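# Carry the carton around the corner onto the yellow-taped spot

## Task

Bring the carton around the corner and set it down on the yellow-taped spot, upright and lying wholly within the tape without touching or crossing it. If it topples or is left leaning, the task fails.

## Robot and tools

Robot: a simulated Hello Robot Stretch 4, about 1.6 m tall. It has an omni-wheel base (rim at most 0.23 m from the base origin), a lift on a mast, one arm that telescopes forward, a three-axis wrist and a five-finger hand. There is a single arm, so every joint is named on its own and nothing is given per arm.

Frames: the base frame has its origin on the floor under the base centre, x forward, y left, z up, in metres. hand_pose is reported in this frame for the hand point, which sits 0.045 m in front of the palm; the printed value may be slightly wrong. base_odometry uses the frame the base had when the scene began. It counts wheel turns only, so slipping looks like travel. Heading is in rad, left positive, between -3.142 and 3.142.

move: carries one action plus optional cameras (a list drawn from head_camera, head_left_camera, head_right_camera, wrist_camera, all) and blocking. An action holds base, joints or both, and may add speeds, pace or contact_limits. Alternatively it is just {"end_of_arm": "enable_torque"}, which reactivates wrist motors that shut off.
- base: a relative offset from where the base last reported itself. Use one key: translate_m (metres, forward +, -2 to 2), strafe_m (metres, left +, -2 to 2) or rotate_rad (radians, counter-clockwise from above +, -3.2 to 3.2). translate_m and strafe_m may be combined to drive diagonally without turning.
- joints: absolute targets keyed by name. lift_m 0 to 1.2 m; arm_m 0 to 0.55 m extension; wrist_yaw_rad -1.134 to 4.276 (0 forward, left +, 3.14 folded back, above 3.4 may hit the arm); wrist_pitch_rad -1.117 to 4.259 (0 level, 1.57 pointing down); wrist_roll_rad -1.117 to 4.259 (0 palm up, 1.57 palm to robot's right, 3.14 palm down). Fingers hand_little, hand_ring, hand_middle, hand_index, hand_thumb_bend run -1 (curled) to +1 (straight). hand_thumb_turn runs -1 (opposite the fingers, in front of the palm) to +1 (beside the palm). hand_force_limit -1 to 1 sets the stopping force linearly, about 0 to 10 N (thumb motors up to 15 N). hand_speed -0.96 to 1, full speed from 0.48 up. Over-range joint targets are clipped and reported; other bad values get the call refused.
- pace: slow, default, fast or max. speeds: per-joint top speeds for the wrist axes, lift_m and arm_m.
- contact_limits: 0 (gentlest) to 1, only for arm_m, lift_m, translate_m, strafe_m, rotate_rad, and only in the same call as that command. Default is 0.5. A base limit persists until another base command.
- blocking true (default) returns once everything has stopped. false returns in about 0.5 s while motion continues; a later move overrides only the targets it names.

wait(seconds 0 to 10, cameras): commands nothing and returns the state. If motion is still going, it returns early once everything is at rest. stop(cameras): brakes all running motions and re-holds slack wheels. zoom_image(camera, region [x0,y0,x1,y1] in pixels, at most 504x504): a closer look at the latest image from that camera. show_instructions: shows the reference pages. finished_scene(scene 1 to 3): ends the scene for good. The carton must already be placed and stay put, and later calls in the same reply belong to the next scene. Scene 1 is practice.

Results: "move" reads done or the worst status. base_status and joint_status can be done, moving, off_target, contact_stop, time_out, limit_stop_at_own_body, limit_stop_at_tilt or torque_fault. Any stop you did not command cancels the rest of that reply's move, wait and finished_scene calls, and so does a refused call. on_its_own describes unrequested behaviour such as slack or held joints. lidar_m lists 12 distances for 30-degree sectors, starting straight ahead and going counter-clockwise (4th left, 7th behind, 10th right); "-" means nothing seen or closer than 0.25 m. wrist_depth_mm is a 7x7 grid of depths in mm. turned_by_wheels versus turned_by_imu differing by over about 0.1 rad means a slip or collision. base_tilt is in degrees. motor_effort is in percent, with the peak in brackets, and servo_current is in mA. hand_stopped_by gives six words (little, ring, middle, index, thumb_bend, thumb_turn): moving, target, force, stalled or fault. The *_load_n values are fingertip forces in N, positive when pushed open; a value near 0 after grasping means the grip was lost.

Gripping: the hand wraps objects roughly 0.035 to 0.065 m thick, with the thumb turned in front. A motor only starts when its target changes. To grip softly, set hand_speed to -0.94 or below. To grip harder, raise hand_force_limit and send a target more closed than the current reading.

Cautions: keep the carton upright at all times and never let it drop. Keep arm_m short while driving with a load. Over 1 kg in the hand with arm_m above 0.2 can tip the robot, especially at fast or max pace. A lean over 6 degrees makes the joints and wheels go slack. Use low contact limits near walls and the corner. Avoid wrist poses that hit the body: a low lift over the base, or the wrist tilted up combined with roll or right yaw. Never strike fixed objects hard. A slack lift can sag under load. Timing: the simulation keeps running while you think, and single actions stop after 14 s (time_out).

Each tool is called after "Request:" by a JSON object that holds its "method" and its "body".

Reference images:

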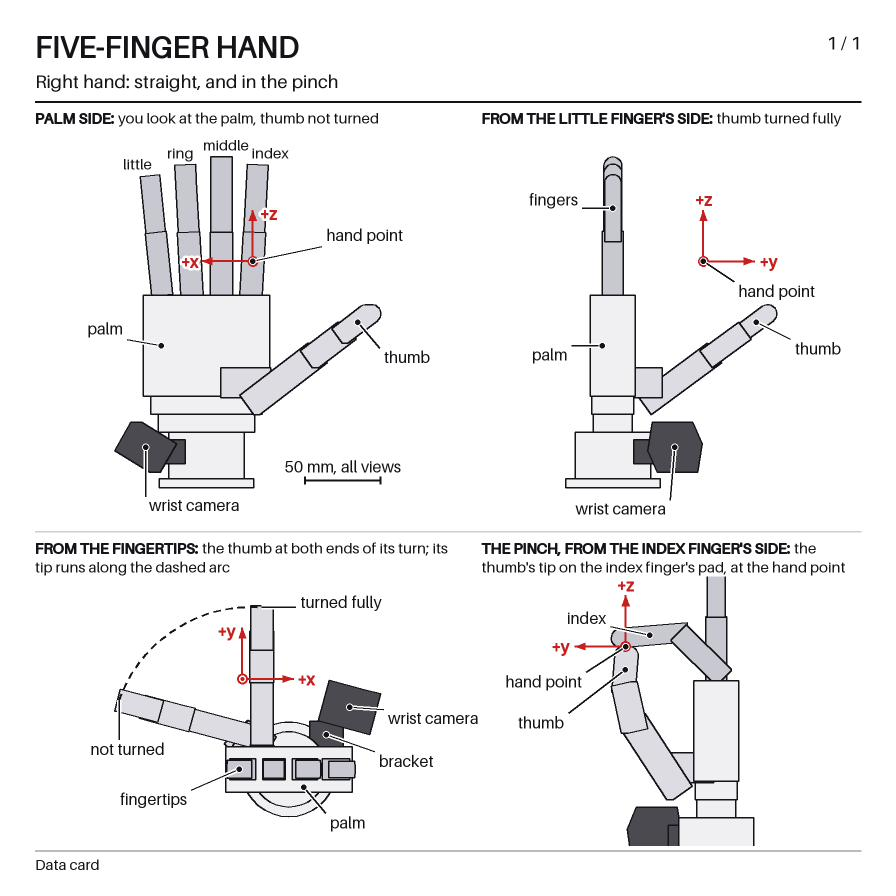

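## Session

Request:
{"method": "move", "body": {"cameras": ["all"]}}

Scene clock: 0.00 s.
base_odometry: x=+0.000 y=+0.000 heading=+0.000
turned_by_wheels: +0.000
turned_by_imu: +0.000
base_tilt: forward=-0.3 right=-1.5
lidar_m: 0.82 0.87 0.87 0.76 0.62 0.62 0.70 1.18 1.06 0.86 0.71 0.71
base_status: not commanded
joint_positions: lift_m=+0.214 arm_m=+0.000 wrist_yaw_rad=+3.140 wrist_pitch_rad=+0.005 wrist_roll_rad=+0.000 hand_little=+1.000 hand_ring=+1.000 hand_middle=+1.000 hand_index=+1.000 hand_thumb_turn=+1.000 hand_thumb_bend=+1.000 hand_force_limit=+0.000 hand_speed=-0.800
joint_status: not commanded
measured_speeds: all 0
hand_stopped_by: target,target,target,target,target,target
little_load_n: 0.0
ring_load_n: 0.0
middle_load_n: 0.0
index_load_n: 0.0
thumb_bend_load_n: 0.0
thumb_turn_load_n: 0.0
motor_effort: lift_m=+21 arm_m=+4 wheel_0=-1 wheel_1=+1 wheel_2=-1
servo_current: wrist_yaw_rad=33 wrist_pitch_rad=46 wrist_roll_rad=39
hand_pose: x=-0.0507 y=+0.1185 z=+0.4518 quat_wxyz=(-0.498, -0.501, +0.502, +0.499) (m; base frame)
wrist_depth_mm: - 133 - - 668 591 525 / - 135 182 - 668 597 530 / 116 136 223 - 676 597 530 / 135 162 - - 668 603 535 / 1756 - - - 676 621 - / 1182 1118 123 124 - - - / 820 - - - - - 530
pictures: head_camera, head_left_camera, head_right_camera, wrist_camera

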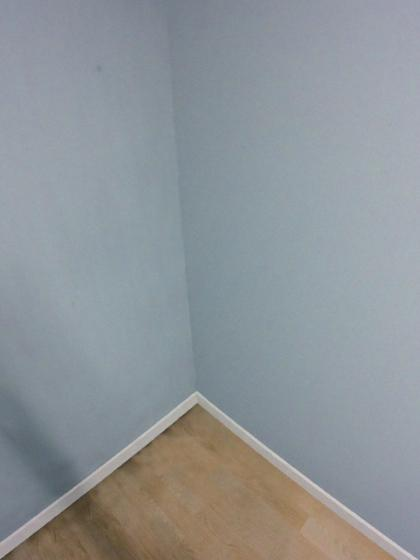

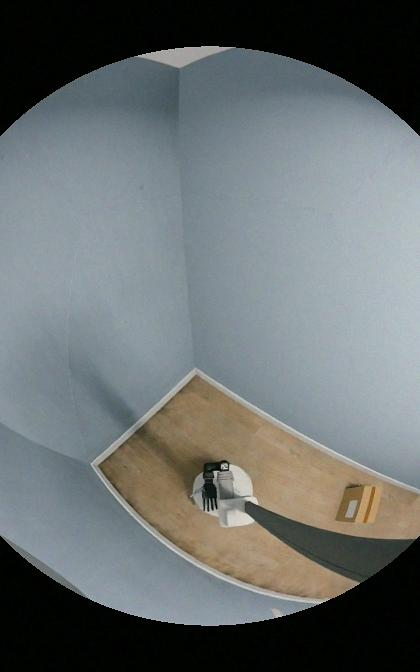

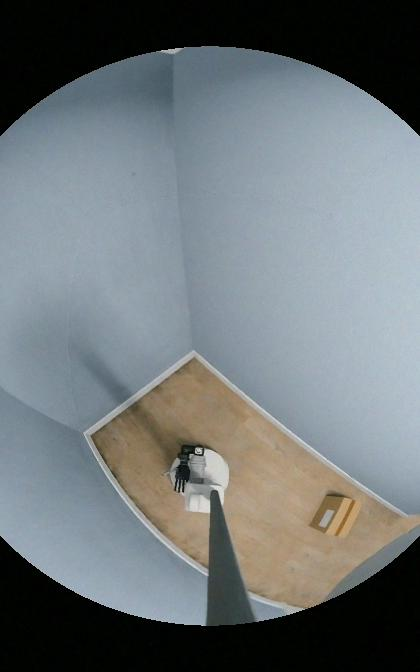

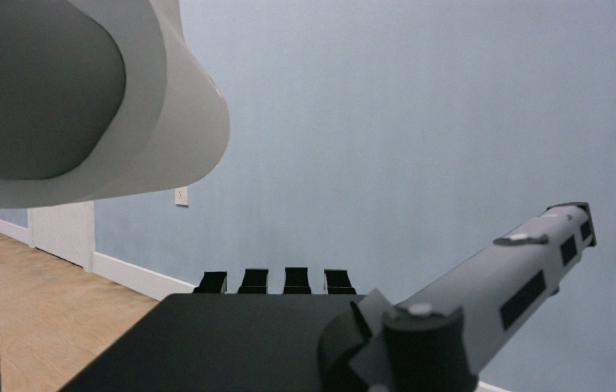

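Request:
{"method": "move", "body": {"base": {"rotate_rad": -2.0}, "cameras": ["all"]}}

Scene clock: 2.70 s.
move: done
base_odometry: x=+0.000 y=+0.000 heading=-2.000
turned_by_wheels: -2.000
turned_by_imu: -1.999
base_tilt: forward=-0.2 right=-1.5
lidar_m: 1.06 0.80 0.71 0.72 0.88 0.87 0.87 0.69 0.60 0.63 0.76 1.45
base_status: done
joint_positions: lift_m=+0.214 arm_m=+0.000 wrist_yaw_rad=+3.140 wrist_pitch_rad=+0.005 wrist_roll_rad=+0.000 hand_little=+1.000 hand_ring=+1.000 hand_middle=+1.000 hand_index=+1.000 hand_thumb_turn=+1.000 hand_thumb_bend=+1.000 hand_force_limit=+0.000 hand_speed=-0.800
joint_status: not commanded
measured_speeds: all 0
hand_stopped_by: target,target,target,target,target,target
little_load_n: 0.0
ring_load_n: 0.0
middle_load_n: 0.0
index_load_n: 0.0
thumb_bend_load_n: 0.0
thumb_turn_load_n: 0.0
motor_effort: lift_m=+21(22) arm_m=+3(4) wheel_0=+0(7) wheel_1=-2(8) wheel_2=+0(9)
servo_current: wrist_yaw_rad=26(39) wrist_pitch_rad=52(59) wrist_roll_rad=39(52)
hand_pose: x=-0.0507 y=+0.1185 z=+0.4518 quat_wxyz=(-0.498, -0.501, +0.502, +0.499) (m; base frame)
wrist_depth_mm: - 133 - - - - - / - 135 183 - - - - / 116 136 224 - - - - / 135 163 - - - - - / - 1118 - - - - - / - 111 123 124 - - - / 788 - - - - - -
pictures: head_camera, head_left_camera, head_right_camera, wrist_camera

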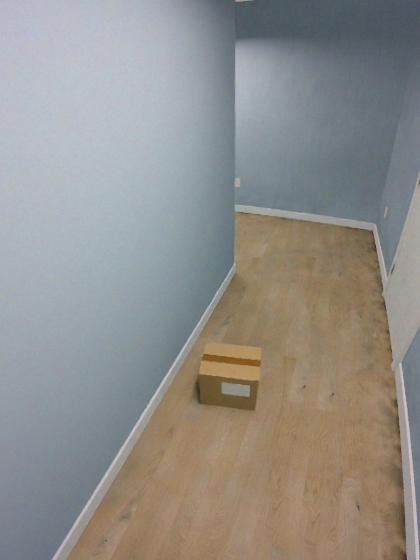

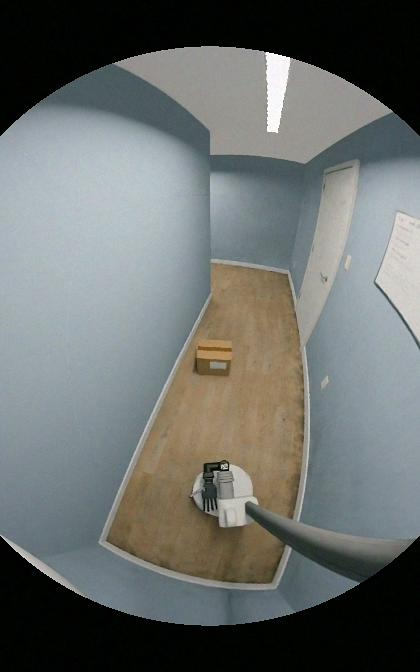

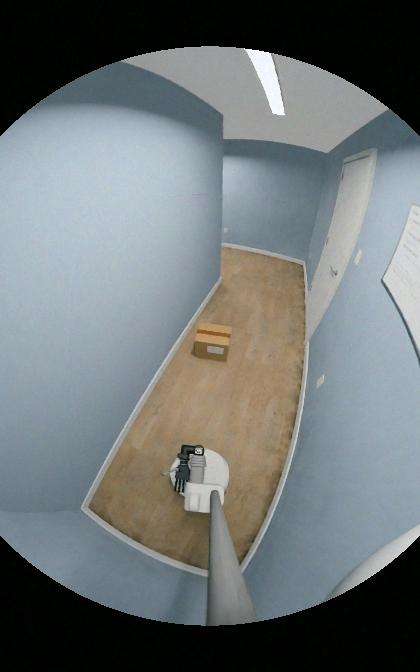

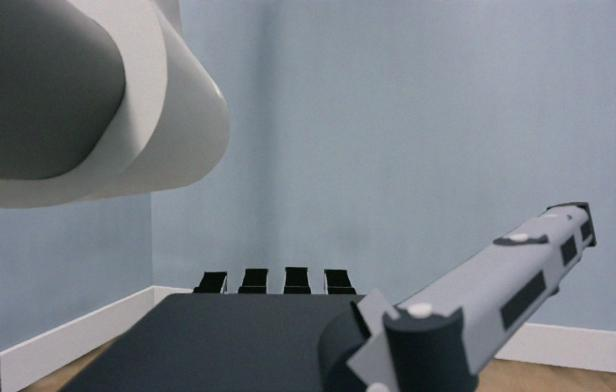

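Request:
{"method": "move", "body": {"base": {"rotate_rad": -0.33}}}

Request:
{"method": "move", "body": {"base": {"translate_m": 0.5, "strafe_m": -0.33}, "cameras": ["head_camera"]}}

Scene clock: 5.17 s.
move: done
base_odometry: x=+0.000 y=+0.000 heading=-2.330
turned_by_wheels: -0.330
turned_by_imu: -0.330
base_tilt: forward=-0.4 right=-1.5
lidar_m: 1.07 1.02 0.74 0.71 0.75 0.91 0.86 0.90 0.64 0.62 0.65 0.90
base_status: done
joint_positions: lift_m=+0.214 arm_m=+0.000 wrist_yaw_rad=+3.140 wrist_pitch_rad=+0.005 wrist_roll_rad=+0.000 hand_little=+1.000 hand_ring=+1.000 hand_middle=+1.000 hand_index=+1.000 hand_thumb_turn=+1.000 hand_thumb_bend=+1.000 hand_force_limit=+0.000 hand_speed=-0.800
joint_status: not commanded
measured_speeds: all 0
hand_stopped_by: target,target,target,target,target,target
little_load_n: 0.0
ring_load_n: 0.0
middle_load_n: 0.0
index_load_n: 0.0
thumb_bend_load_n: 0.0
thumb_turn_load_n: 0.0
motor_effort: lift_m=+21(21) arm_m=+3(4) wheel_0=+0(5) wheel_1=+1(6) wheel_2=-1(9)
servo_current: wrist_yaw_rad=33(39) wrist_pitch_rad=20(46) wrist_roll_rad=33(52)
hand_pose: x=-0.0507 y=+0.1185 z=+0.4518 quat_wxyz=(-0.498, -0.501, +0.502, +0.499) (m; base frame)
wrist_depth_mm: - 133 - - - - - / - 135 183 - - - - / 116 136 224 - - - - / 135 160 - - - - - / - - - - - - - / - 111 123 124 - - - / 842 - - - - - -
pictures: none

Scene clock: 8.53 s.
move: done
base_odometry: x=-0.584 y=-0.135 heading=-2.330
turned_by_wheels: +0.000
turned_by_imu: +0.001
base_tilt: forward=-0.2 right=-1.4
lidar_m: 1.15 0.75 0.79 1.03 1.10 1.43 1.22 0.45 0.30 0.28 0.31 0.43
base_status: done
joint_positions: lift_m=+0.214 arm_m=+0.000 wrist_yaw_rad=+3.140 wrist_pitch_rad=+0.005 wrist_roll_rad=+0.000 hand_little=+1.000 hand_ring=+1.000 hand_middle=+1.000 hand_index=+1.000 hand_thumb_turn=+1.000 hand_thumb_bend=+1.000 hand_force_limit=+0.000 hand_speed=-0.800
joint_status: not commanded
measured_speeds: all 0
hand_stopped_by: target,target,target,target,target,target
little_load_n: 0.0
ring_load_n: 0.0
middle_load_n: 0.0
index_load_n: 0.0
thumb_bend_load_n: 0.0
thumb_turn_load_n: 0.0
motor_effort: lift_m=+21(22) arm_m=+4(4) wheel_0=-2(9) wheel_1=-1(4) wheel_2=+1(10)
servo_current: wrist_yaw_rad=26(39) wrist_pitch_rad=39(65) wrist_roll_rad=46(52)
hand_pose: x=-0.0507 y=+0.1185 z=+0.4518 quat_wxyz=(-0.498, -0.501, +0.502, +0.499) (m; base frame)
wrist_depth_mm: - 133 - - - - - / - 135 182 - - - - / 116 136 224 - - - - / 135 160 1430 - - - - / 609 - 1430 - - - - / 615 111 133 124 - - - / 615 - - - - - -
pictures: head_camera

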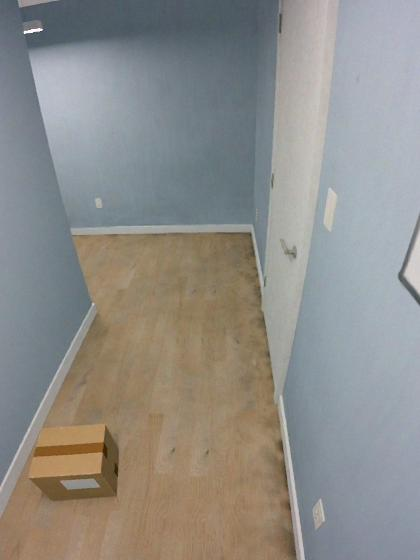

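Request:
{"method": "move", "body": {"base": {"translate_m": 1.7, "strafe_m": 0.05}}}

Request:
{"method": "move", "body": {"base": {"translate_m": 0.7, "strafe_m": 0.1}}}

Request:
{"method": "move", "body": {"base": {"rotate_rad": 1.57}, "cameras": ["head_camera", "head_left_camera"]}}

Scene clock: 16.07 s.
move: done
base_odometry: x=-1.718 y=-1.403 heading=-2.330
turned_by_wheels: +0.000
turned_by_imu: +0.000
base_tilt: forward=-0.4 right=-1.5
lidar_m: 1.44 1.76 2.41 0.98 1.03 1.02 1.41 0.46 0.35 0.34 0.36 0.52
base_status: done
joint_positions: lift_m=+0.214 arm_m=+0.000 wrist_yaw_rad=+3.140 wrist_pitch_rad=+0.005 wrist_roll_rad=+0.000 hand_little=+1.000 hand_ring=+1.000 hand_middle=+1.000 hand_index=+1.000 hand_thumb_turn=+1.000 hand_thumb_bend=+1.000 hand_force_limit=+0.000 hand_speed=-0.800
joint_status: not commanded
measured_speeds: all 0
hand_stopped_by: target,target,target,target,target,target
little_load_n: 0.0
ring_load_n: 0.0
middle_load_n: 0.0
index_load_n: 0.0
thumb_bend_load_n: 0.0
thumb_turn_load_n: 0.0
motor_effort: lift_m=+21(22) arm_m=+3(4) wheel_0=-1(5) wheel_1=-1(7) wheel_2=+0(10)
servo_current: wrist_yaw_rad=26(39) wrist_pitch_rad=33(65) wrist_roll_rad=39(52)
hand_pose: x=-0.0507 y=+0.1185 z=+0.4518 quat_wxyz=(-0.498, -0.501, +0.502, +0.499) (m; base frame)
wrist_depth_mm: - 133 - - - - - / - 135 248 - - - - / 116 136 256 - - - - / 135 159 - - - - - / 621 - - - 1205 1060 - / 615 111 133 124 - - - / - - - - - - -
pictures: none

Scene clock: 19.90 s.
move: done
base_odometry: x=-2.127 y=-1.979 heading=-2.330
turned_by_wheels: +0.000
turned_by_imu: +0.000
base_tilt: forward=-0.3 right=-1.4
lidar_m: 1.00 1.00 1.42 1.82 1.00 1.27 1.63 0.64 0.49 0.45 0.46 0.68
base_status: done
joint_positions: lift_m=+0.214 arm_m=+0.000 wrist_yaw_rad=+3.140 wrist_pitch_rad=+0.005 wrist_roll_rad=+0.000 hand_little=+1.000 hand_ring=+1.000 hand_middle=+1.000 hand_index=+1.000 hand_thumb_turn=+1.000 hand_thumb_bend=+1.000 hand_force_limit=+0.000 hand_speed=-0.800
joint_status: not commanded
measured_speeds: all 0
hand_stopped_by: target,target,target,target,target,target
little_load_n: 0.0
ring_load_n: 0.0
middle_load_n: 0.0
index_load_n: 0.0
thumb_bend_load_n: 0.0
thumb_turn_load_n: 0.0
motor_effort: lift_m=+21(22) arm_m=+4(4) wheel_0=-1(5) wheel_1=+0(8) wheel_2=+1(11)
servo_current: wrist_yaw_rad=33(39) wrist_pitch_rad=33(65) wrist_roll_rad=52(52)
hand_pose: x=-0.0507 y=+0.1185 z=+0.4518 quat_wxyz=(-0.498, -0.501, +0.502, +0.499) (m; base frame)
wrist_depth_mm: - 133 - - - - - / - 134 250 - - - - / 116 136 256 - - - - / 135 161 - - - - - / 820 - - 1983 1756 - - / 820 1042 134 124 - - - / 820 - - - - - -
pictures: none

Scene clock: 21.97 s.
move: done
base_odometry: x=-2.127 y=-1.979 heading=-0.760
turned_by_wheels: +1.570
turned_by_imu: +1.569
base_tilt: forward=-0.3 right=-1.5
lidar_m: 1.92 1.01 1.24 1.64 0.61 0.48 0.46 0.48 0.65 0.98 1.03 1.41
base_status: done
joint_positions: lift_m=+0.214 arm_m=+0.000 wrist_yaw_rad=+3.140 wrist_pitch_rad=+0.005 wrist_roll_rad=+0.000 hand_little=+1.000 hand_ring=+1.000 hand_middle=+1.000 hand_index=+1.000 hand_thumb_turn=+1.000 hand_thumb_bend=+1.000 hand_force_limit=+0.000 hand_speed=-0.800
joint_status: not commanded
measured_speeds: all 0
hand_stopped_by: target,target,target,target,target,target
little_load_n: 0.0
ring_load_n: 0.0
middle_load_n: 0.0
index_load_n: 0.0
thumb_bend_load_n: 0.0
thumb_turn_load_n: 0.0
motor_effort: lift_m=+21(22) arm_m=+0(4) wheel_0=-2(7) wheel_1=+1(7) wheel_2=+1(8)
servo_current: wrist_yaw_rad=33(39) wrist_pitch_rad=33(59) wrist_roll_rad=33(52)
hand_pose: x=-0.0507 y=+0.1185 z=+0.4518 quat_wxyz=(-0.498, -0.501, +0.502, +0.499) (m; base frame)
wrist_depth_mm: - 134 564 569 580 574 580 / - 134 564 574 591 580 585 / 116 136 569 585 591 580 591 / 135 227 574 591 597 591 597 / 559 569 580 591 597 580 - / 564 574 133 124 - - - / 574 - - - - - 621
pictures: head_camera, head_left_camera

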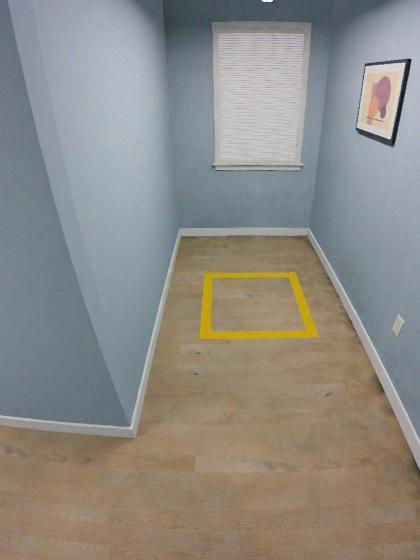

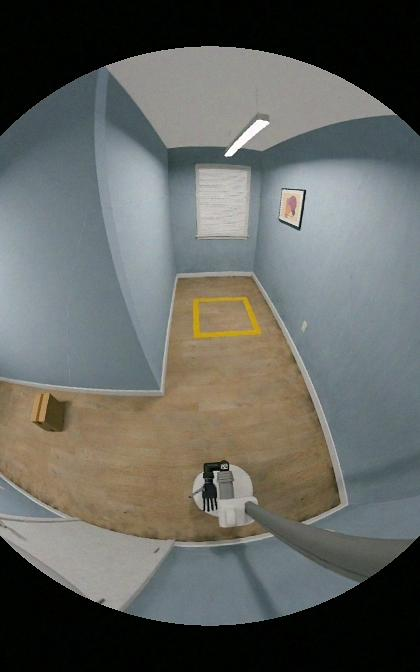

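Request:
{"method": "move", "body": {"joints": {"lift_m": 0.5}}}

Request:
{"method": "move", "body": {"joints": {"wrist_yaw_rad": 0.0, "wrist_roll_rad": 3.14, "hand_little": -1, "hand_ring": -1, "hand_middle": -1, "hand_index": -1}, "cameras": ["wrist_camera", "head_camera"]}}

Request:
{"method": "move", "body": {"joints": {"wrist_pitch_rad": 1.45}, "base": {"rotate_rad": -1.57}, "cameras": ["wrist_camera", "head_camera"]}}

Scene clock: 27.93 s.
move: done
base_odometry: x=-2.127 y=-1.979 heading=-0.760
turned_by_wheels: +0.000
turned_by_imu: +0.000
base_tilt: forward=-0.3 right=-1.5
lidar_m: 1.94 1.00 1.24 1.64 0.61 0.47 0.44 0.47 0.65 0.98 1.02 1.41
base_status: not commanded
joint_positions: lift_m=+0.500 arm_m=+0.000 wrist_yaw_rad=+3.140 wrist_pitch_rad=+0.005 wrist_roll_rad=+0.000 hand_little=+1.000 hand_ring=+1.000 hand_middle=+1.000 hand_index=+1.000 hand_thumb_turn=+1.000 hand_thumb_bend=+1.000 hand_force_limit=+0.000 hand_speed=-0.800
joint_status: all done
measured_speeds: all 0
hand_stopped_by: target,target,target,target,target,target
little_load_n: 0.0
ring_load_n: 0.0
middle_load_n: 0.0
index_load_n: 0.0
thumb_bend_load_n: 0.0
thumb_turn_load_n: 0.0
motor_effort: lift_m=+25(30) arm_m=-4(4) wheel_0=-2(2) wheel_1=+1(1) wheel_2=+1(2)
servo_current: wrist_yaw_rad=26(39) wrist_pitch_rad=33(59) wrist_roll_rad=46(52)
hand_pose: x=-0.0507 y=+0.1185 z=+0.7369 quat_wxyz=(-0.498, -0.501, +0.502, +0.499) (m; base frame)
wrist_depth_mm: - 133 564 569 580 569 574 / - 134 559 574 585 580 580 / 116 136 574 591 591 574 591 / 135 564 574 585 603 585 597 / 559 569 580 585 603 580 - / 569 574 134 124 - - - / 569 - - - - - 627
pictures: none

Scene clock: 32.03 s.
move: done
base_odometry: x=-2.127 y=-1.979 heading=-0.760
turned_by_wheels: +0.000
turned_by_imu: +0.000
base_tilt: forward=-0.3 right=-1.5
lidar_m: 1.92 1.01 1.26 1.64 0.60 0.47 0.46 0.48 0.66 0.99 1.02 1.39
base_status: not commanded
joint_positions: lift_m=+0.500 arm_m=+0.000 wrist_yaw_rad=+0.002 wrist_pitch_rad=+0.005 wrist_roll_rad=+3.137 hand_little=-1.000 hand_ring=-1.000 hand_middle=-1.000 hand_index=-1.000 hand_thumb_turn=+1.000 hand_thumb_bend=+1.000 hand_force_limit=+0.000 hand_speed=-0.800
joint_status: all done
measured_speeds: all 0
hand_stopped_by: target,target,target,target,target,target
little_load_n: 0.0
ring_load_n: 0.0
middle_load_n: 0.0
index_load_n: 0.0
thumb_bend_load_n: 0.0
thumb_turn_load_n: 0.0
motor_effort: lift_m=+25(26) arm_m=-4(4) wheel_0=-2(2) wheel_1=+1(1) wheel_2=+1(2)
servo_current: wrist_yaw_rad=26(117) wrist_pitch_rad=46(65) wrist_roll_rad=39(117)
hand_pose: x=+0.3922 y=-0.0564 z=+0.6164 quat_wxyz=(-0.498, +0.503, -0.500, +0.499) (m; base frame)
wrist_depth_mm: 1205 1336 1281 1281 1255 1098 854 / 1205 1756 1921 1808 1756 1160 831 / 1205 - - - - 1160 809 / 1205 - - 114 116 1160 788 / 1229 - 144 147 148 1205 - / 1205 1756 134 124 - - - / 1255 - - - - - -
pictures: head_camera, wrist_camera
camera_calibration:
wrist_camera: T_world_to_cam=[[-0.029977, 0.999115, -0.0295167, 0.107127], [-0.0318495, 0.0285603, 0.999085, -0.607194], [0.999043, 0.0308897, 0.0309651, -0.246306], [0, 0, 0, 1]] pos_world=[0.229943, -0.0820818, 0.617427]

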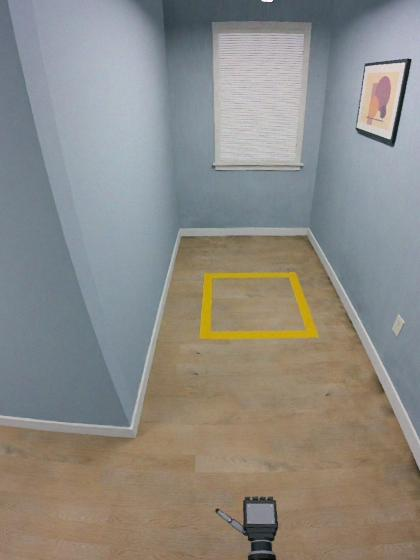

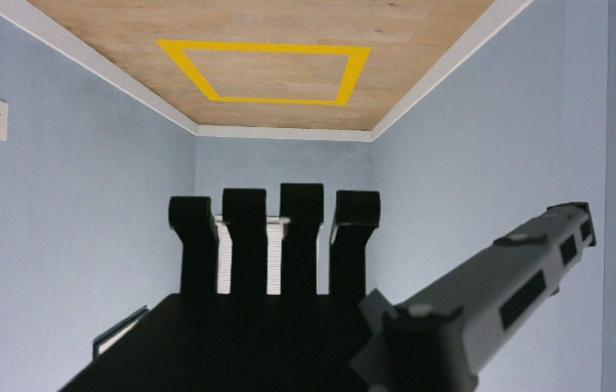

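Scene clock: 34.10 s.
move: done
base_odometry: x=-2.127 y=-1.979 heading=-2.330
turned_by_wheels: -1.570
turned_by_imu: -1.569
base_tilt: forward=-0.4 right=-1.5
lidar_m: 0.99 1.05 1.43 1.81 1.02 1.28 1.63 0.62 0.47 0.45 0.47 0.66
base_status: done
joint_positions: lift_m=+0.500 arm_m=+0.000 wrist_yaw_rad=+0.002 wrist_pitch_rad=+1.448 wrist_roll_rad=+3.137 hand_little=-1.000 hand_ring=-1.000 hand_middle=-1.000 hand_index=-1.000 hand_thumb_turn=+1.000 hand_thumb_bend=+1.000 hand_force_limit=+0.000 hand_speed=-0.800
joint_status: all done
measured_speeds: all 0
hand_stopped_by: target,target,target,target,target,target
little_load_n: 0.0
ring_load_n: 0.0
middle_load_n: 0.0
index_load_n: 0.0
thumb_bend_load_n: 0.0
thumb_turn_load_n: 0.0
motor_effort: lift_m=+25(26) arm_m=-4(4) wheel_0=-1(6) wheel_1=+0(7) wheel_2=+0(9)
servo_current: wrist_yaw_rad=33(39) wrist_pitch_rad=39(85) wrist_roll_rad=39(59)
hand_pose: x=+0.1382 y=-0.0569 z=+0.4507 quat_wxyz=(-0.043, +0.708, -0.704, +0.043) (m; base frame)
wrist_depth_mm: 564 569 379 379 382 384 597 / 580 580 384 384 389 389 603 / 585 591 402 392 397 399 615 / 591 603 392 113 399 621 621 / 603 603 143 146 634 640 - / 591 615 133 124 - - - / 521 - - - - - 676
pictures: head_camera, wrist_camera
camera_calibration:
wrist_camera: T_world_to_cam=[[-0.0343049, 0.999121, 0.0240859, 0.0715444], [0.986951, 0.0300735, 0.158189, -0.211322], [0.157326, 0.0291983, -0.987115, 0.587681], [0, 0, 0, 1]] pos_world=[0.118561, -0.0822856, 0.611815]

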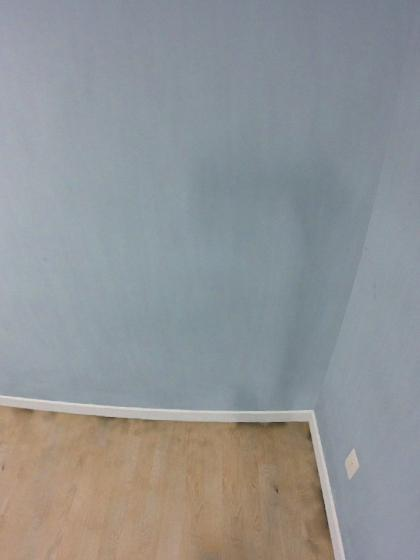

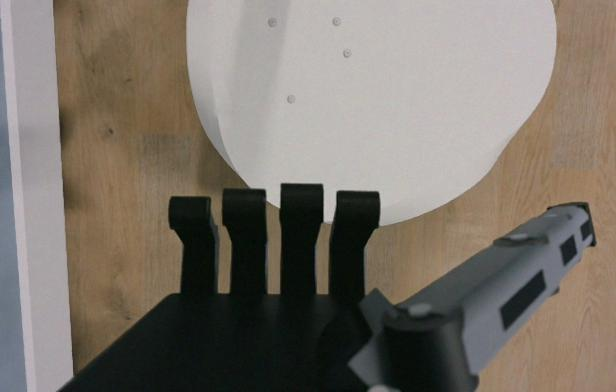

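Request:
{"method": "move", "body": {"base": {"translate_m": -1.5, "strafe_m": -0.08}}}

Request:
{"method": "move", "body": {"base": {"translate_m": -0.98}, "cameras": ["head_camera", "head_left_camera"]}}

Scene clock: 41.70 s.
move: done
base_odometry: x=-1.152 y=-0.837 heading=-2.330
turned_by_wheels: +0.000
turned_by_imu: +0.000
base_tilt: forward=-0.3 right=-1.5
lidar_m: 1.51 1.39 1.00 0.48 0.48 1.38 1.45 0.55 0.38 0.36 0.39 0.45
base_status: done
joint_positions: lift_m=+0.500 arm_m=+0.000 wrist_yaw_rad=+0.002 wrist_pitch_rad=+1.449 wrist_roll_rad=+3.137 hand_little=-1.000 hand_ring=-1.000 hand_middle=-1.000 hand_index=-1.000 hand_thumb_turn=+1.000 hand_thumb_bend=+1.000 hand_force_limit=+0.000 hand_speed=-0.800
joint_status: not commanded
measured_speeds: all 0
hand_stopped_by: target,target,target,target,target,target
little_load_n: 0.0
ring_load_n: 0.0
middle_load_n: 0.5
index_load_n: 0.0
thumb_bend_load_n: 0.0
thumb_turn_load_n: 0.0
motor_effort: lift_m=+25(26) arm_m=-4(4) wheel_0=-1(5) wheel_1=+0(7) wheel_2=-1(9)
servo_current: wrist_yaw_rad=33(39) wrist_pitch_rad=46(59) wrist_roll_rad=33(52)
hand_pose: x=+0.1381 y=-0.0569 z=+0.4507 quat_wxyz=(-0.043, +0.708, -0.704, +0.043) (m; base frame)
wrist_depth_mm: 421 564 375 379 384 384 591 / 421 585 382 384 389 392 597 / 442 591 399 392 394 397 615 / 445 609 394 113 402 621 627 / 389 615 144 145 627 627 - / 418 564 133 124 - - - / 421 - - - - - 668
pictures: none

Scene clock: 46.47 s.
move: done
base_odometry: x=-0.477 y=-0.126 heading=-2.330
turned_by_wheels: +0.000
turned_by_imu: -0.001
base_tilt: forward=-0.2 right=-1.5
lidar_m: 1.33 0.77 0.84 0.96 1.01 1.34 1.27 0.55 0.38 0.36 0.39 0.54
base_status: done
joint_positions: lift_m=+0.500 arm_m=+0.000 wrist_yaw_rad=+0.002 wrist_pitch_rad=+1.449 wrist_roll_rad=+3.137 hand_little=-1.000 hand_ring=-1.000 hand_middle=-1.000 hand_index=-1.000 hand_thumb_turn=+1.000 hand_thumb_bend=+1.000 hand_force_limit=+0.000 hand_speed=-0.800
joint_status: not commanded
measured_speeds: all 0
hand_stopped_by: target,target,target,target,target,target
little_load_n: 0.0
ring_load_n: 0.0
middle_load_n: 0.0
index_load_n: 0.0
thumb_bend_load_n: -0.5
thumb_turn_load_n: 0.0
motor_effort: lift_m=+24(25) arm_m=-4(4) wheel_0=+1(6) wheel_1=+0(7) wheel_2=-1(11)
servo_current: wrist_yaw_rad=33(39) wrist_pitch_rad=33(59) wrist_roll_rad=39(52)
hand_pose: x=+0.1381 y=-0.0569 z=+0.4507 quat_wxyz=(-0.043, +0.708, -0.704, +0.043) (m; base frame)
wrist_depth_mm: 436 569 379 377 382 384 585 / 436 574 382 384 387 389 609 / 436 591 399 389 392 402 615 / 439 597 394 113 402 621 640 / 436 609 143 146 627 634 - / 442 603 133 124 - - - / 442 - - - - - 668
pictures: head_camera, head_left_camera

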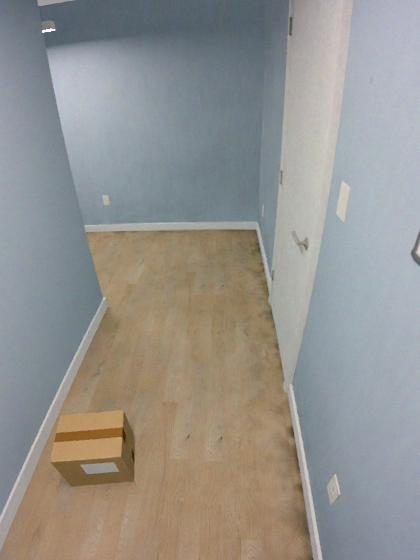

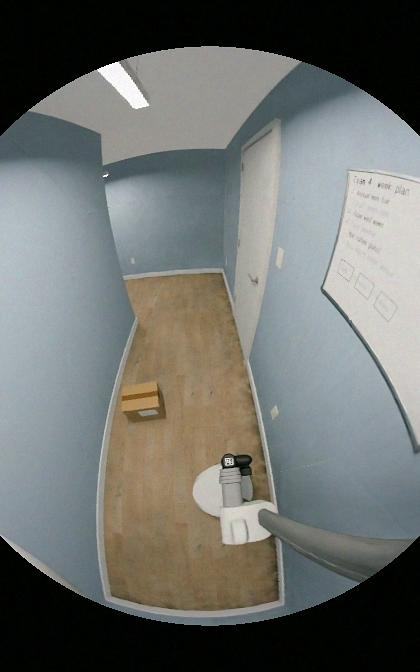

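Request:
{"method": "move", "body": {"base": {"strafe_m": 0.66}, "joints": {"arm_m": 0.15}}}

Request:
{"method": "move", "body": {"joints": {"wrist_pitch_rad": 1.38, "lift_m": 0.11}, "contact_limits": {"lift_m": 0.2}, "cameras": ["head_camera", "wrist_camera"]}}

Scene clock: 50.60 s.
move: done
base_odometry: x=+0.001 y=-0.581 heading=-2.331
turned_by_wheels: +0.000
turned_by_imu: -0.002
base_tilt: forward=-0.4 right=-1.5
lidar_m: 0.58 0.47 0.34 0.30 0.34 0.46 1.27 1.33 1.05 1.01 1.05 0.66
base_status: done
joint_positions: lift_m=+0.500 arm_m=+0.150 wrist_yaw_rad=+0.001 wrist_pitch_rad=+1.449 wrist_roll_rad=+3.137 hand_little=-1.000 hand_ring=-1.000 hand_middle=-1.000 hand_index=-1.000 hand_thumb_turn=+1.000 hand_thumb_bend=+1.000 hand_force_limit=+0.000 hand_speed=-0.800
joint_status: all done
measured_speeds: all 0
hand_stopped_by: target,target,target,target,target,target
little_load_n: 0.0
ring_load_n: 0.0
middle_load_n: 0.0
index_load_n: 0.0
thumb_bend_load_n: 0.0
thumb_turn_load_n: 0.0
motor_effort: lift_m=+25(25) arm_m=+4(8) wheel_0=+0(10) wheel_1=-2(9) wheel_2=+0(4)
servo_current: wrist_yaw_rad=33(39) wrist_pitch_rad=20(65) wrist_roll_rad=39(52)
hand_pose: x=+0.2880 y=-0.0569 z=+0.4507 quat_wxyz=(-0.043, +0.708, -0.704, +0.043) (m; base frame)
wrist_depth_mm: 564 564 564 373 379 392 591 / 569 574 580 424 404 597 - / 580 591 591 603 609 609 - / 591 597 597 113 615 621 - / 597 609 144 146 634 627 - / 615 621 133 124 - - - / 627 - - - - - -
pictures: none

Scene clock: 53.17 s.
move: done
base_odometry: x=+0.001 y=-0.581 heading=-2.331
turned_by_wheels: +0.000
turned_by_imu: +0.000
base_tilt: forward=-0.4 right=-1.5
lidar_m: 0.59 0.45 0.33 0.31 0.33 0.47 1.29 1.33 1.05 1.02 1.07 0.67
base_status: not commanded
joint_positions: lift_m=+0.110 arm_m=+0.150 wrist_yaw_rad=+0.001 wrist_pitch_rad=+1.382 wrist_roll_rad=+3.137 hand_little=-1.000 hand_ring=-1.000 hand_middle=-1.000 hand_index=-1.000 hand_thumb_turn=+1.000 hand_thumb_bend=+1.000 hand_force_limit=+0.000 hand_speed=-0.800
joint_status: all done
measured_speeds: all 0
hand_stopped_by: target,target,target,target,target,target
little_load_n: 0.0
ring_load_n: 0.0
middle_load_n: 0.0
index_load_n: 0.0
thumb_bend_load_n: 0.0
thumb_turn_load_n: 0.0
motor_effort: lift_m=+15(23) arm_m=+4(4) wheel_0=+0(0) wheel_1=-2(2) wheel_2=+0(0)
servo_current: wrist_yaw_rad=26(39) wrist_pitch_rad=46(65) wrist_roll_rad=46(52)
contact_limits: lift_m 0.2
hand_pose: x=+0.3032 y=-0.0569 z=+0.0598 quat_wxyz=(-0.067, +0.706, -0.702, +0.067) (m; base frame)
wrist_depth_mm: 198 199 201 203 204 206 208 / 202 205 206 209 210 211 213 / 209 210 212 213 216 217 220 / 214 216 215 112 220 224 223 / 220 222 143 146 228 229 - / 227 227 133 124 - - - / 233 - - - - - 248
pictures: head_camera, wrist_camera
camera_calibration:
wrist_camera: T_world_to_cam=[[-0.0354363, 0.999133, 0.0218463, 0.0871004], [0.9743, 0.0296732, 0.223293, -0.31253], [0.222451, 0.0291975, -0.974507, 0.155254], [0, 0, 0, 1]] pos_world=[0.273048, -0.0822842, 0.219179]

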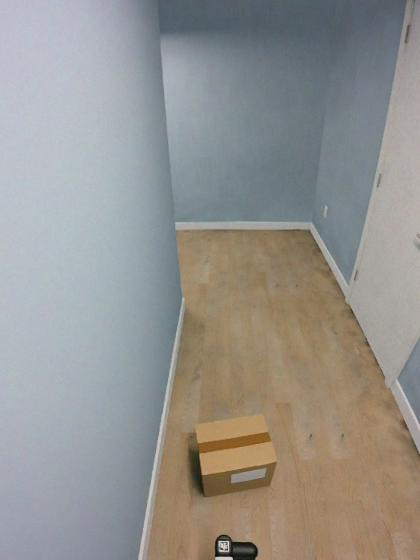

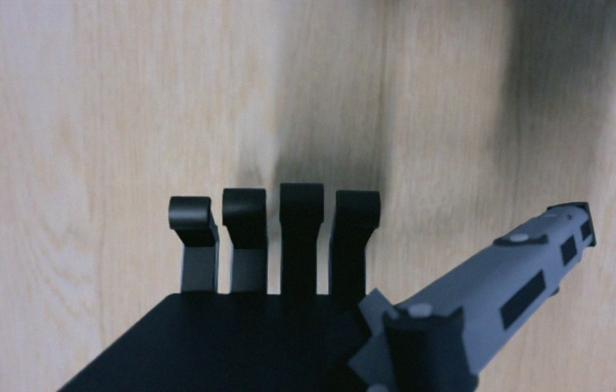

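Request:
{"method": "move", "body": {"base": {"translate_m": 0.19}}}

Request:
{"method": "move", "body": {"base": {"translate_m": 0.1}, "pace": "slow", "cameras": ["head_camera"]}}

Scene clock: 55.60 s.
move: done
base_odometry: x=-0.130 y=-0.719 heading=-2.331
turned_by_wheels: +0.000
turned_by_imu: +0.000
base_tilt: forward=-0.3 right=-1.5
lidar_m: 0.40 0.48 0.33 0.31 0.33 0.43 1.33 1.47 1.08 1.02 1.07 0.44
base_status: done
joint_positions: lift_m=+0.110 arm_m=+0.150 wrist_yaw_rad=+0.001 wrist_pitch_rad=+1.382 wrist_roll_rad=+3.137 hand_little=-1.000 hand_ring=-1.000 hand_middle=-1.000 hand_index=-1.000 hand_thumb_turn=+1.000 hand_thumb_bend=+1.000 hand_force_limit=+0.000 hand_speed=-0.800
joint_status: not commanded
measured_speeds: all 0
hand_stopped_by: target,target,target,target,target,target
little_load_n: 0.0
ring_load_n: 0.5
middle_load_n: 0.0
index_load_n: 0.0
thumb_bend_load_n: 0.0
thumb_turn_load_n: 0.0
motor_effort: lift_m=+15(16) arm_m=+4(4) wheel_0=-1(6) wheel_1=+0(7) wheel_2=+1(9)
servo_current: wrist_yaw_rad=26(39) wrist_pitch_rad=39(46) wrist_roll_rad=46(52)
contact_limits: lift_m 0.2
hand_pose: x=+0.3033 y=-0.0569 z=+0.0598 quat_wxyz=(-0.067, +0.706, -0.702, +0.067) (m; base frame)
wrist_depth_mm: 199 199 201 202 204 206 208 / 204 205 207 208 211 212 213 / 208 211 212 214 216 217 219 / 214 216 214 112 220 224 224 / 220 222 143 146 229 228 - / 226 227 133 124 - - - / 232 - - - - - -
pictures: none

Scene clock: 57.90 s.
move: done
base_odometry: x=-0.198 y=-0.791 heading=-2.331
turned_by_wheels: +0.000
turned_by_imu: +0.000
base_tilt: forward=-0.4 right=-1.5
lidar_m: 0.32 0.46 0.33 0.30 0.33 0.43 1.35 1.46 1.06 1.01 1.06 0.41
base_status: done
joint_positions: lift_m=+0.110 arm_m=+0.150 wrist_yaw_rad=-0.003 wrist_pitch_rad=+1.397 wrist_roll_rad=+3.137 hand_little=-1.000 hand_ring=-1.000 hand_middle=-1.000 hand_index=-1.000 hand_thumb_turn=+1.000 hand_thumb_bend=+1.000 hand_force_limit=+0.000 hand_speed=-0.800
joint_status: not commanded
measured_speeds: all 0
hand_stopped_by: target,target,target,target,target,target
little_load_n: 0.0
ring_load_n: 0.0
middle_load_n: 0.0
index_load_n: 0.0
thumb_bend_load_n: 0.0
thumb_turn_load_n: 0.0
motor_effort: lift_m=+15(16) arm_m=+5(5) wheel_0=+1(6) wheel_1=+1(5) wheel_2=-6(13)
servo_current: wrist_yaw_rad=33(39) wrist_pitch_rad=98(104) wrist_roll_rad=33(52)
contact_limits: lift_m 0.2
hand_pose: x=+0.2996 y=-0.0568 z=+0.0601 quat_wxyz=(-0.061, +0.705, -0.704, +0.062) (m; base frame)
wrist_depth_mm: 198 201 202 204 206 207 208 / 203 206 206 209 211 212 213 / 208 209 211 214 216 217 219 / 213 214 213 112 220 223 224 / 217 220 144 146 225 226 - / 224 224 133 124 - - - / 193 - - - - - -
pictures: head_camera

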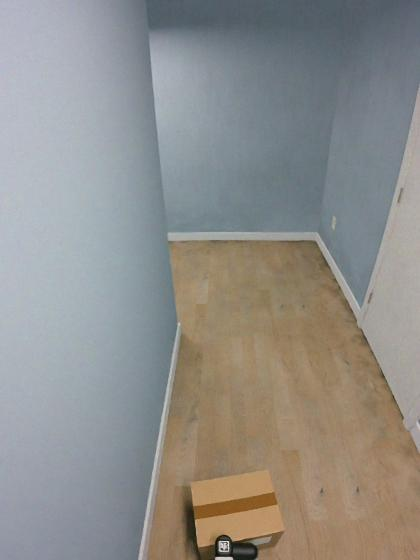

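Request:
{"method": "move", "body": {"base": {"translate_m": 0.3}, "cameras": ["head_camera", "head_left_camera"]}}

Scene clock: 60.70 s.
move: done
base_odometry: x=-0.405 y=-1.008 heading=-2.331
turned_by_wheels: +0.000
turned_by_imu: -0.001
base_tilt: forward=-0.3 right=-1.5
lidar_m: 0.32 0.47 0.31 0.31 0.34 0.45 1.33 1.48 1.05 1.01 1.07 0.40
base_status: done
joint_positions: lift_m=+0.110 arm_m=+0.150 wrist_yaw_rad=-0.003 wrist_pitch_rad=+1.397 wrist_roll_rad=+3.137 hand_little=-1.000 hand_ring=-1.000 hand_middle=-1.000 hand_index=-1.000 hand_thumb_turn=+1.000 hand_thumb_bend=+1.000 hand_force_limit=+0.000 hand_speed=-0.800
joint_status: not commanded
measured_speeds: all 0
hand_stopped_by: target,target,target,target,target,target
little_load_n: 0.0
ring_load_n: 0.0
middle_load_n: 0.5
index_load_n: 0.0
thumb_bend_load_n: 0.0
thumb_turn_load_n: 0.0
motor_effort: lift_m=+16(16) arm_m=+5(5) wheel_0=+2(8) wheel_1=+3(9) wheel_2=-5(20)
servo_current: wrist_yaw_rad=26(39) wrist_pitch_rad=65(111) wrist_roll_rad=39(52)
contact_limits: lift_m 0.2
hand_pose: x=+0.2995 y=-0.0568 z=+0.0601 quat_wxyz=(-0.061, +0.705, -0.704, +0.062) (m; base frame)
wrist_depth_mm: 199 201 202 204 206 207 208 / 204 205 206 208 210 213 213 / 208 211 211 214 215 216 219 / 213 215 213 112 220 223 223 / 218 220 144 146 225 226 - / 224 224 133 124 - - - / 193 - - - - - -
pictures: head_camera, head_left_camera

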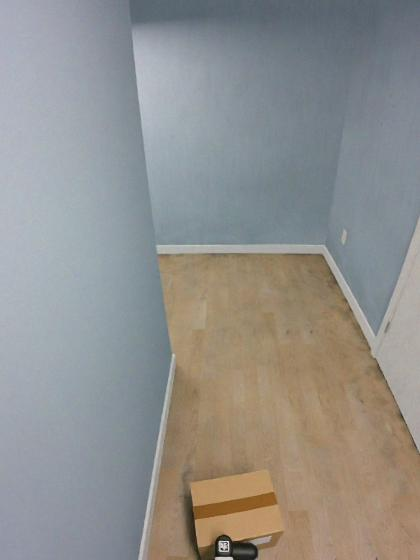

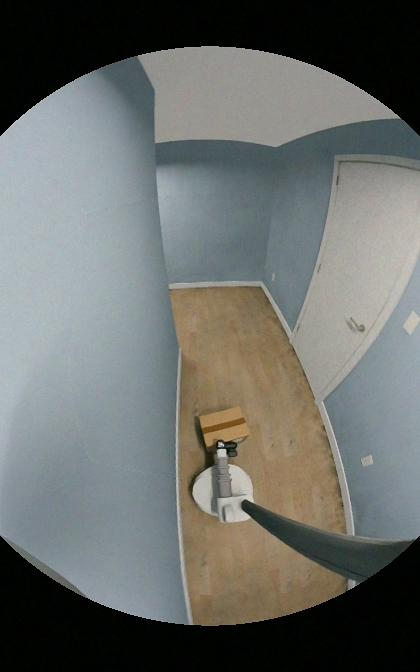

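Request:
{"method": "move", "body": {"base": {"translate_m": 0.8}, "cameras": ["head_camera"]}}

Request:
{"method": "move", "body": {"base": {"translate_m": 0.75}, "cameras": ["head_camera", "head_left_camera", "head_right_camera"]}}

Scene clock: 65.10 s.
move: done
base_odometry: x=-0.956 y=-1.588 heading=-2.331
turned_by_wheels: +0.000
turned_by_imu: -0.003
base_tilt: forward=-0.2 right=-1.5
lidar_m: 0.31 0.46 0.33 0.31 0.33 0.46 1.30 1.47 1.06 0.97 1.05 0.40
base_status: done
joint_positions: lift_m=+0.110 arm_m=+0.150 wrist_yaw_rad=-0.003 wrist_pitch_rad=+1.397 wrist_roll_rad=+3.137 hand_little=-1.000 hand_ring=-1.000 hand_middle=-1.000 hand_index=-1.000 hand_thumb_turn=+1.000 hand_thumb_bend=+1.000 hand_force_limit=+0.000 hand_speed=-0.800
joint_status: not commanded
measured_speeds: all 0
hand_stopped_by: target,target,target,target,target,target
little_load_n: 0.0
ring_load_n: 0.0
middle_load_n: 0.0
index_load_n: 0.0
thumb_bend_load_n: 0.0
thumb_turn_load_n: 0.5
motor_effort: lift_m=+16(17) arm_m=+5(5) wheel_0=+1(8) wheel_1=+1(9) wheel_2=-4(19)
servo_current: wrist_yaw_rad=33(39) wrist_pitch_rad=85(104) wrist_roll_rad=39(52)
contact_limits: lift_m 0.2
hand_pose: x=+0.2995 y=-0.0568 z=+0.0600 quat_wxyz=(-0.061, +0.705, -0.704, +0.062) (m; base frame)
wrist_depth_mm: 200 200 202 204 206 207 208 / 204 205 206 208 210 212 213 / 208 210 212 214 215 218 219 / 213 214 213 112 219 223 224 / 219 220 144 145 224 226 - / 224 224 133 124 - - - / 193 - - - - - -
pictures: head_camera

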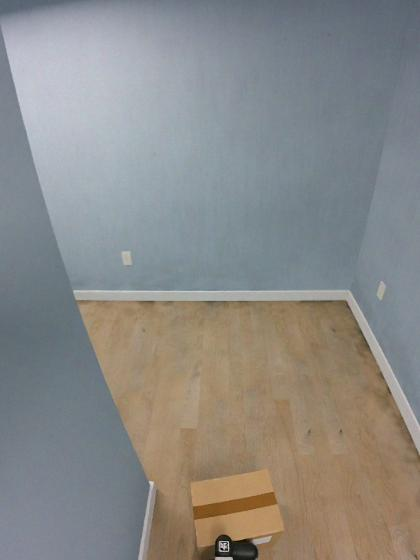

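Scene clock: 69.10 s.
move: done
base_odometry: x=-1.473 y=-2.131 heading=-2.331
turned_by_wheels: +0.000
turned_by_imu: -0.002
base_tilt: forward=-0.3 right=-1.5
lidar_m: 0.34 1.40 1.86 0.53 0.34 0.48 1.28 1.49 1.04 0.99 1.07 0.41
base_status: done
joint_positions: lift_m=+0.110 arm_m=+0.150 wrist_yaw_rad=-0.003 wrist_pitch_rad=+1.397 wrist_roll_rad=+3.137 hand_little=-1.000 hand_ring=-1.000 hand_middle=-1.000 hand_index=-1.000 hand_thumb_turn=+1.000 hand_thumb_bend=+1.000 hand_force_limit=+0.000 hand_speed=-0.800
joint_status: not commanded
measured_speeds: all 0
hand_stopped_by: target,target,target,target,target,target
little_load_n: 0.0
ring_load_n: 0.0
middle_load_n: 0.0
index_load_n: 0.0
thumb_bend_load_n: 0.0
thumb_turn_load_n: 0.0
motor_effort: lift_m=+16(17) arm_m=+5(5) wheel_0=+2(9) wheel_1=+3(8) wheel_2=-4(19)
servo_current: wrist_yaw_rad=33(39) wrist_pitch_rad=72(111) wrist_roll_rad=39(52)
contact_limits: lift_m 0.2
hand_pose: x=+0.2995 y=-0.0568 z=+0.0600 quat_wxyz=(-0.061, +0.705, -0.704, +0.062) (m; base frame)
wrist_depth_mm: 199 201 202 204 205 207 209 / 204 206 206 208 210 211 213 / 208 210 211 213 215 216 219 / 212 214 213 112 219 222 222 / 219 220 143 145 224 226 - / 224 224 134 124 - - - / 193 - - - - - -
pictures: head_camera, head_left_camera, head_right_camera

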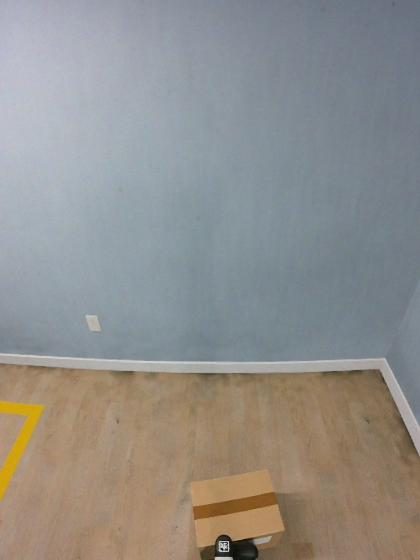

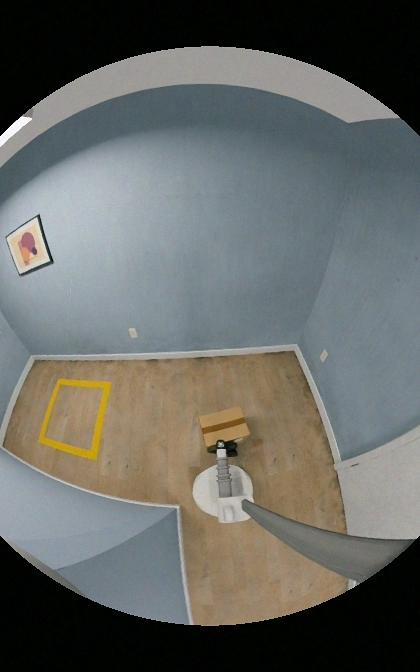

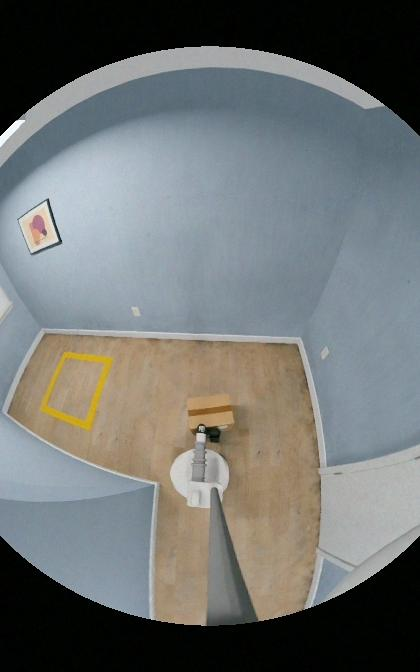

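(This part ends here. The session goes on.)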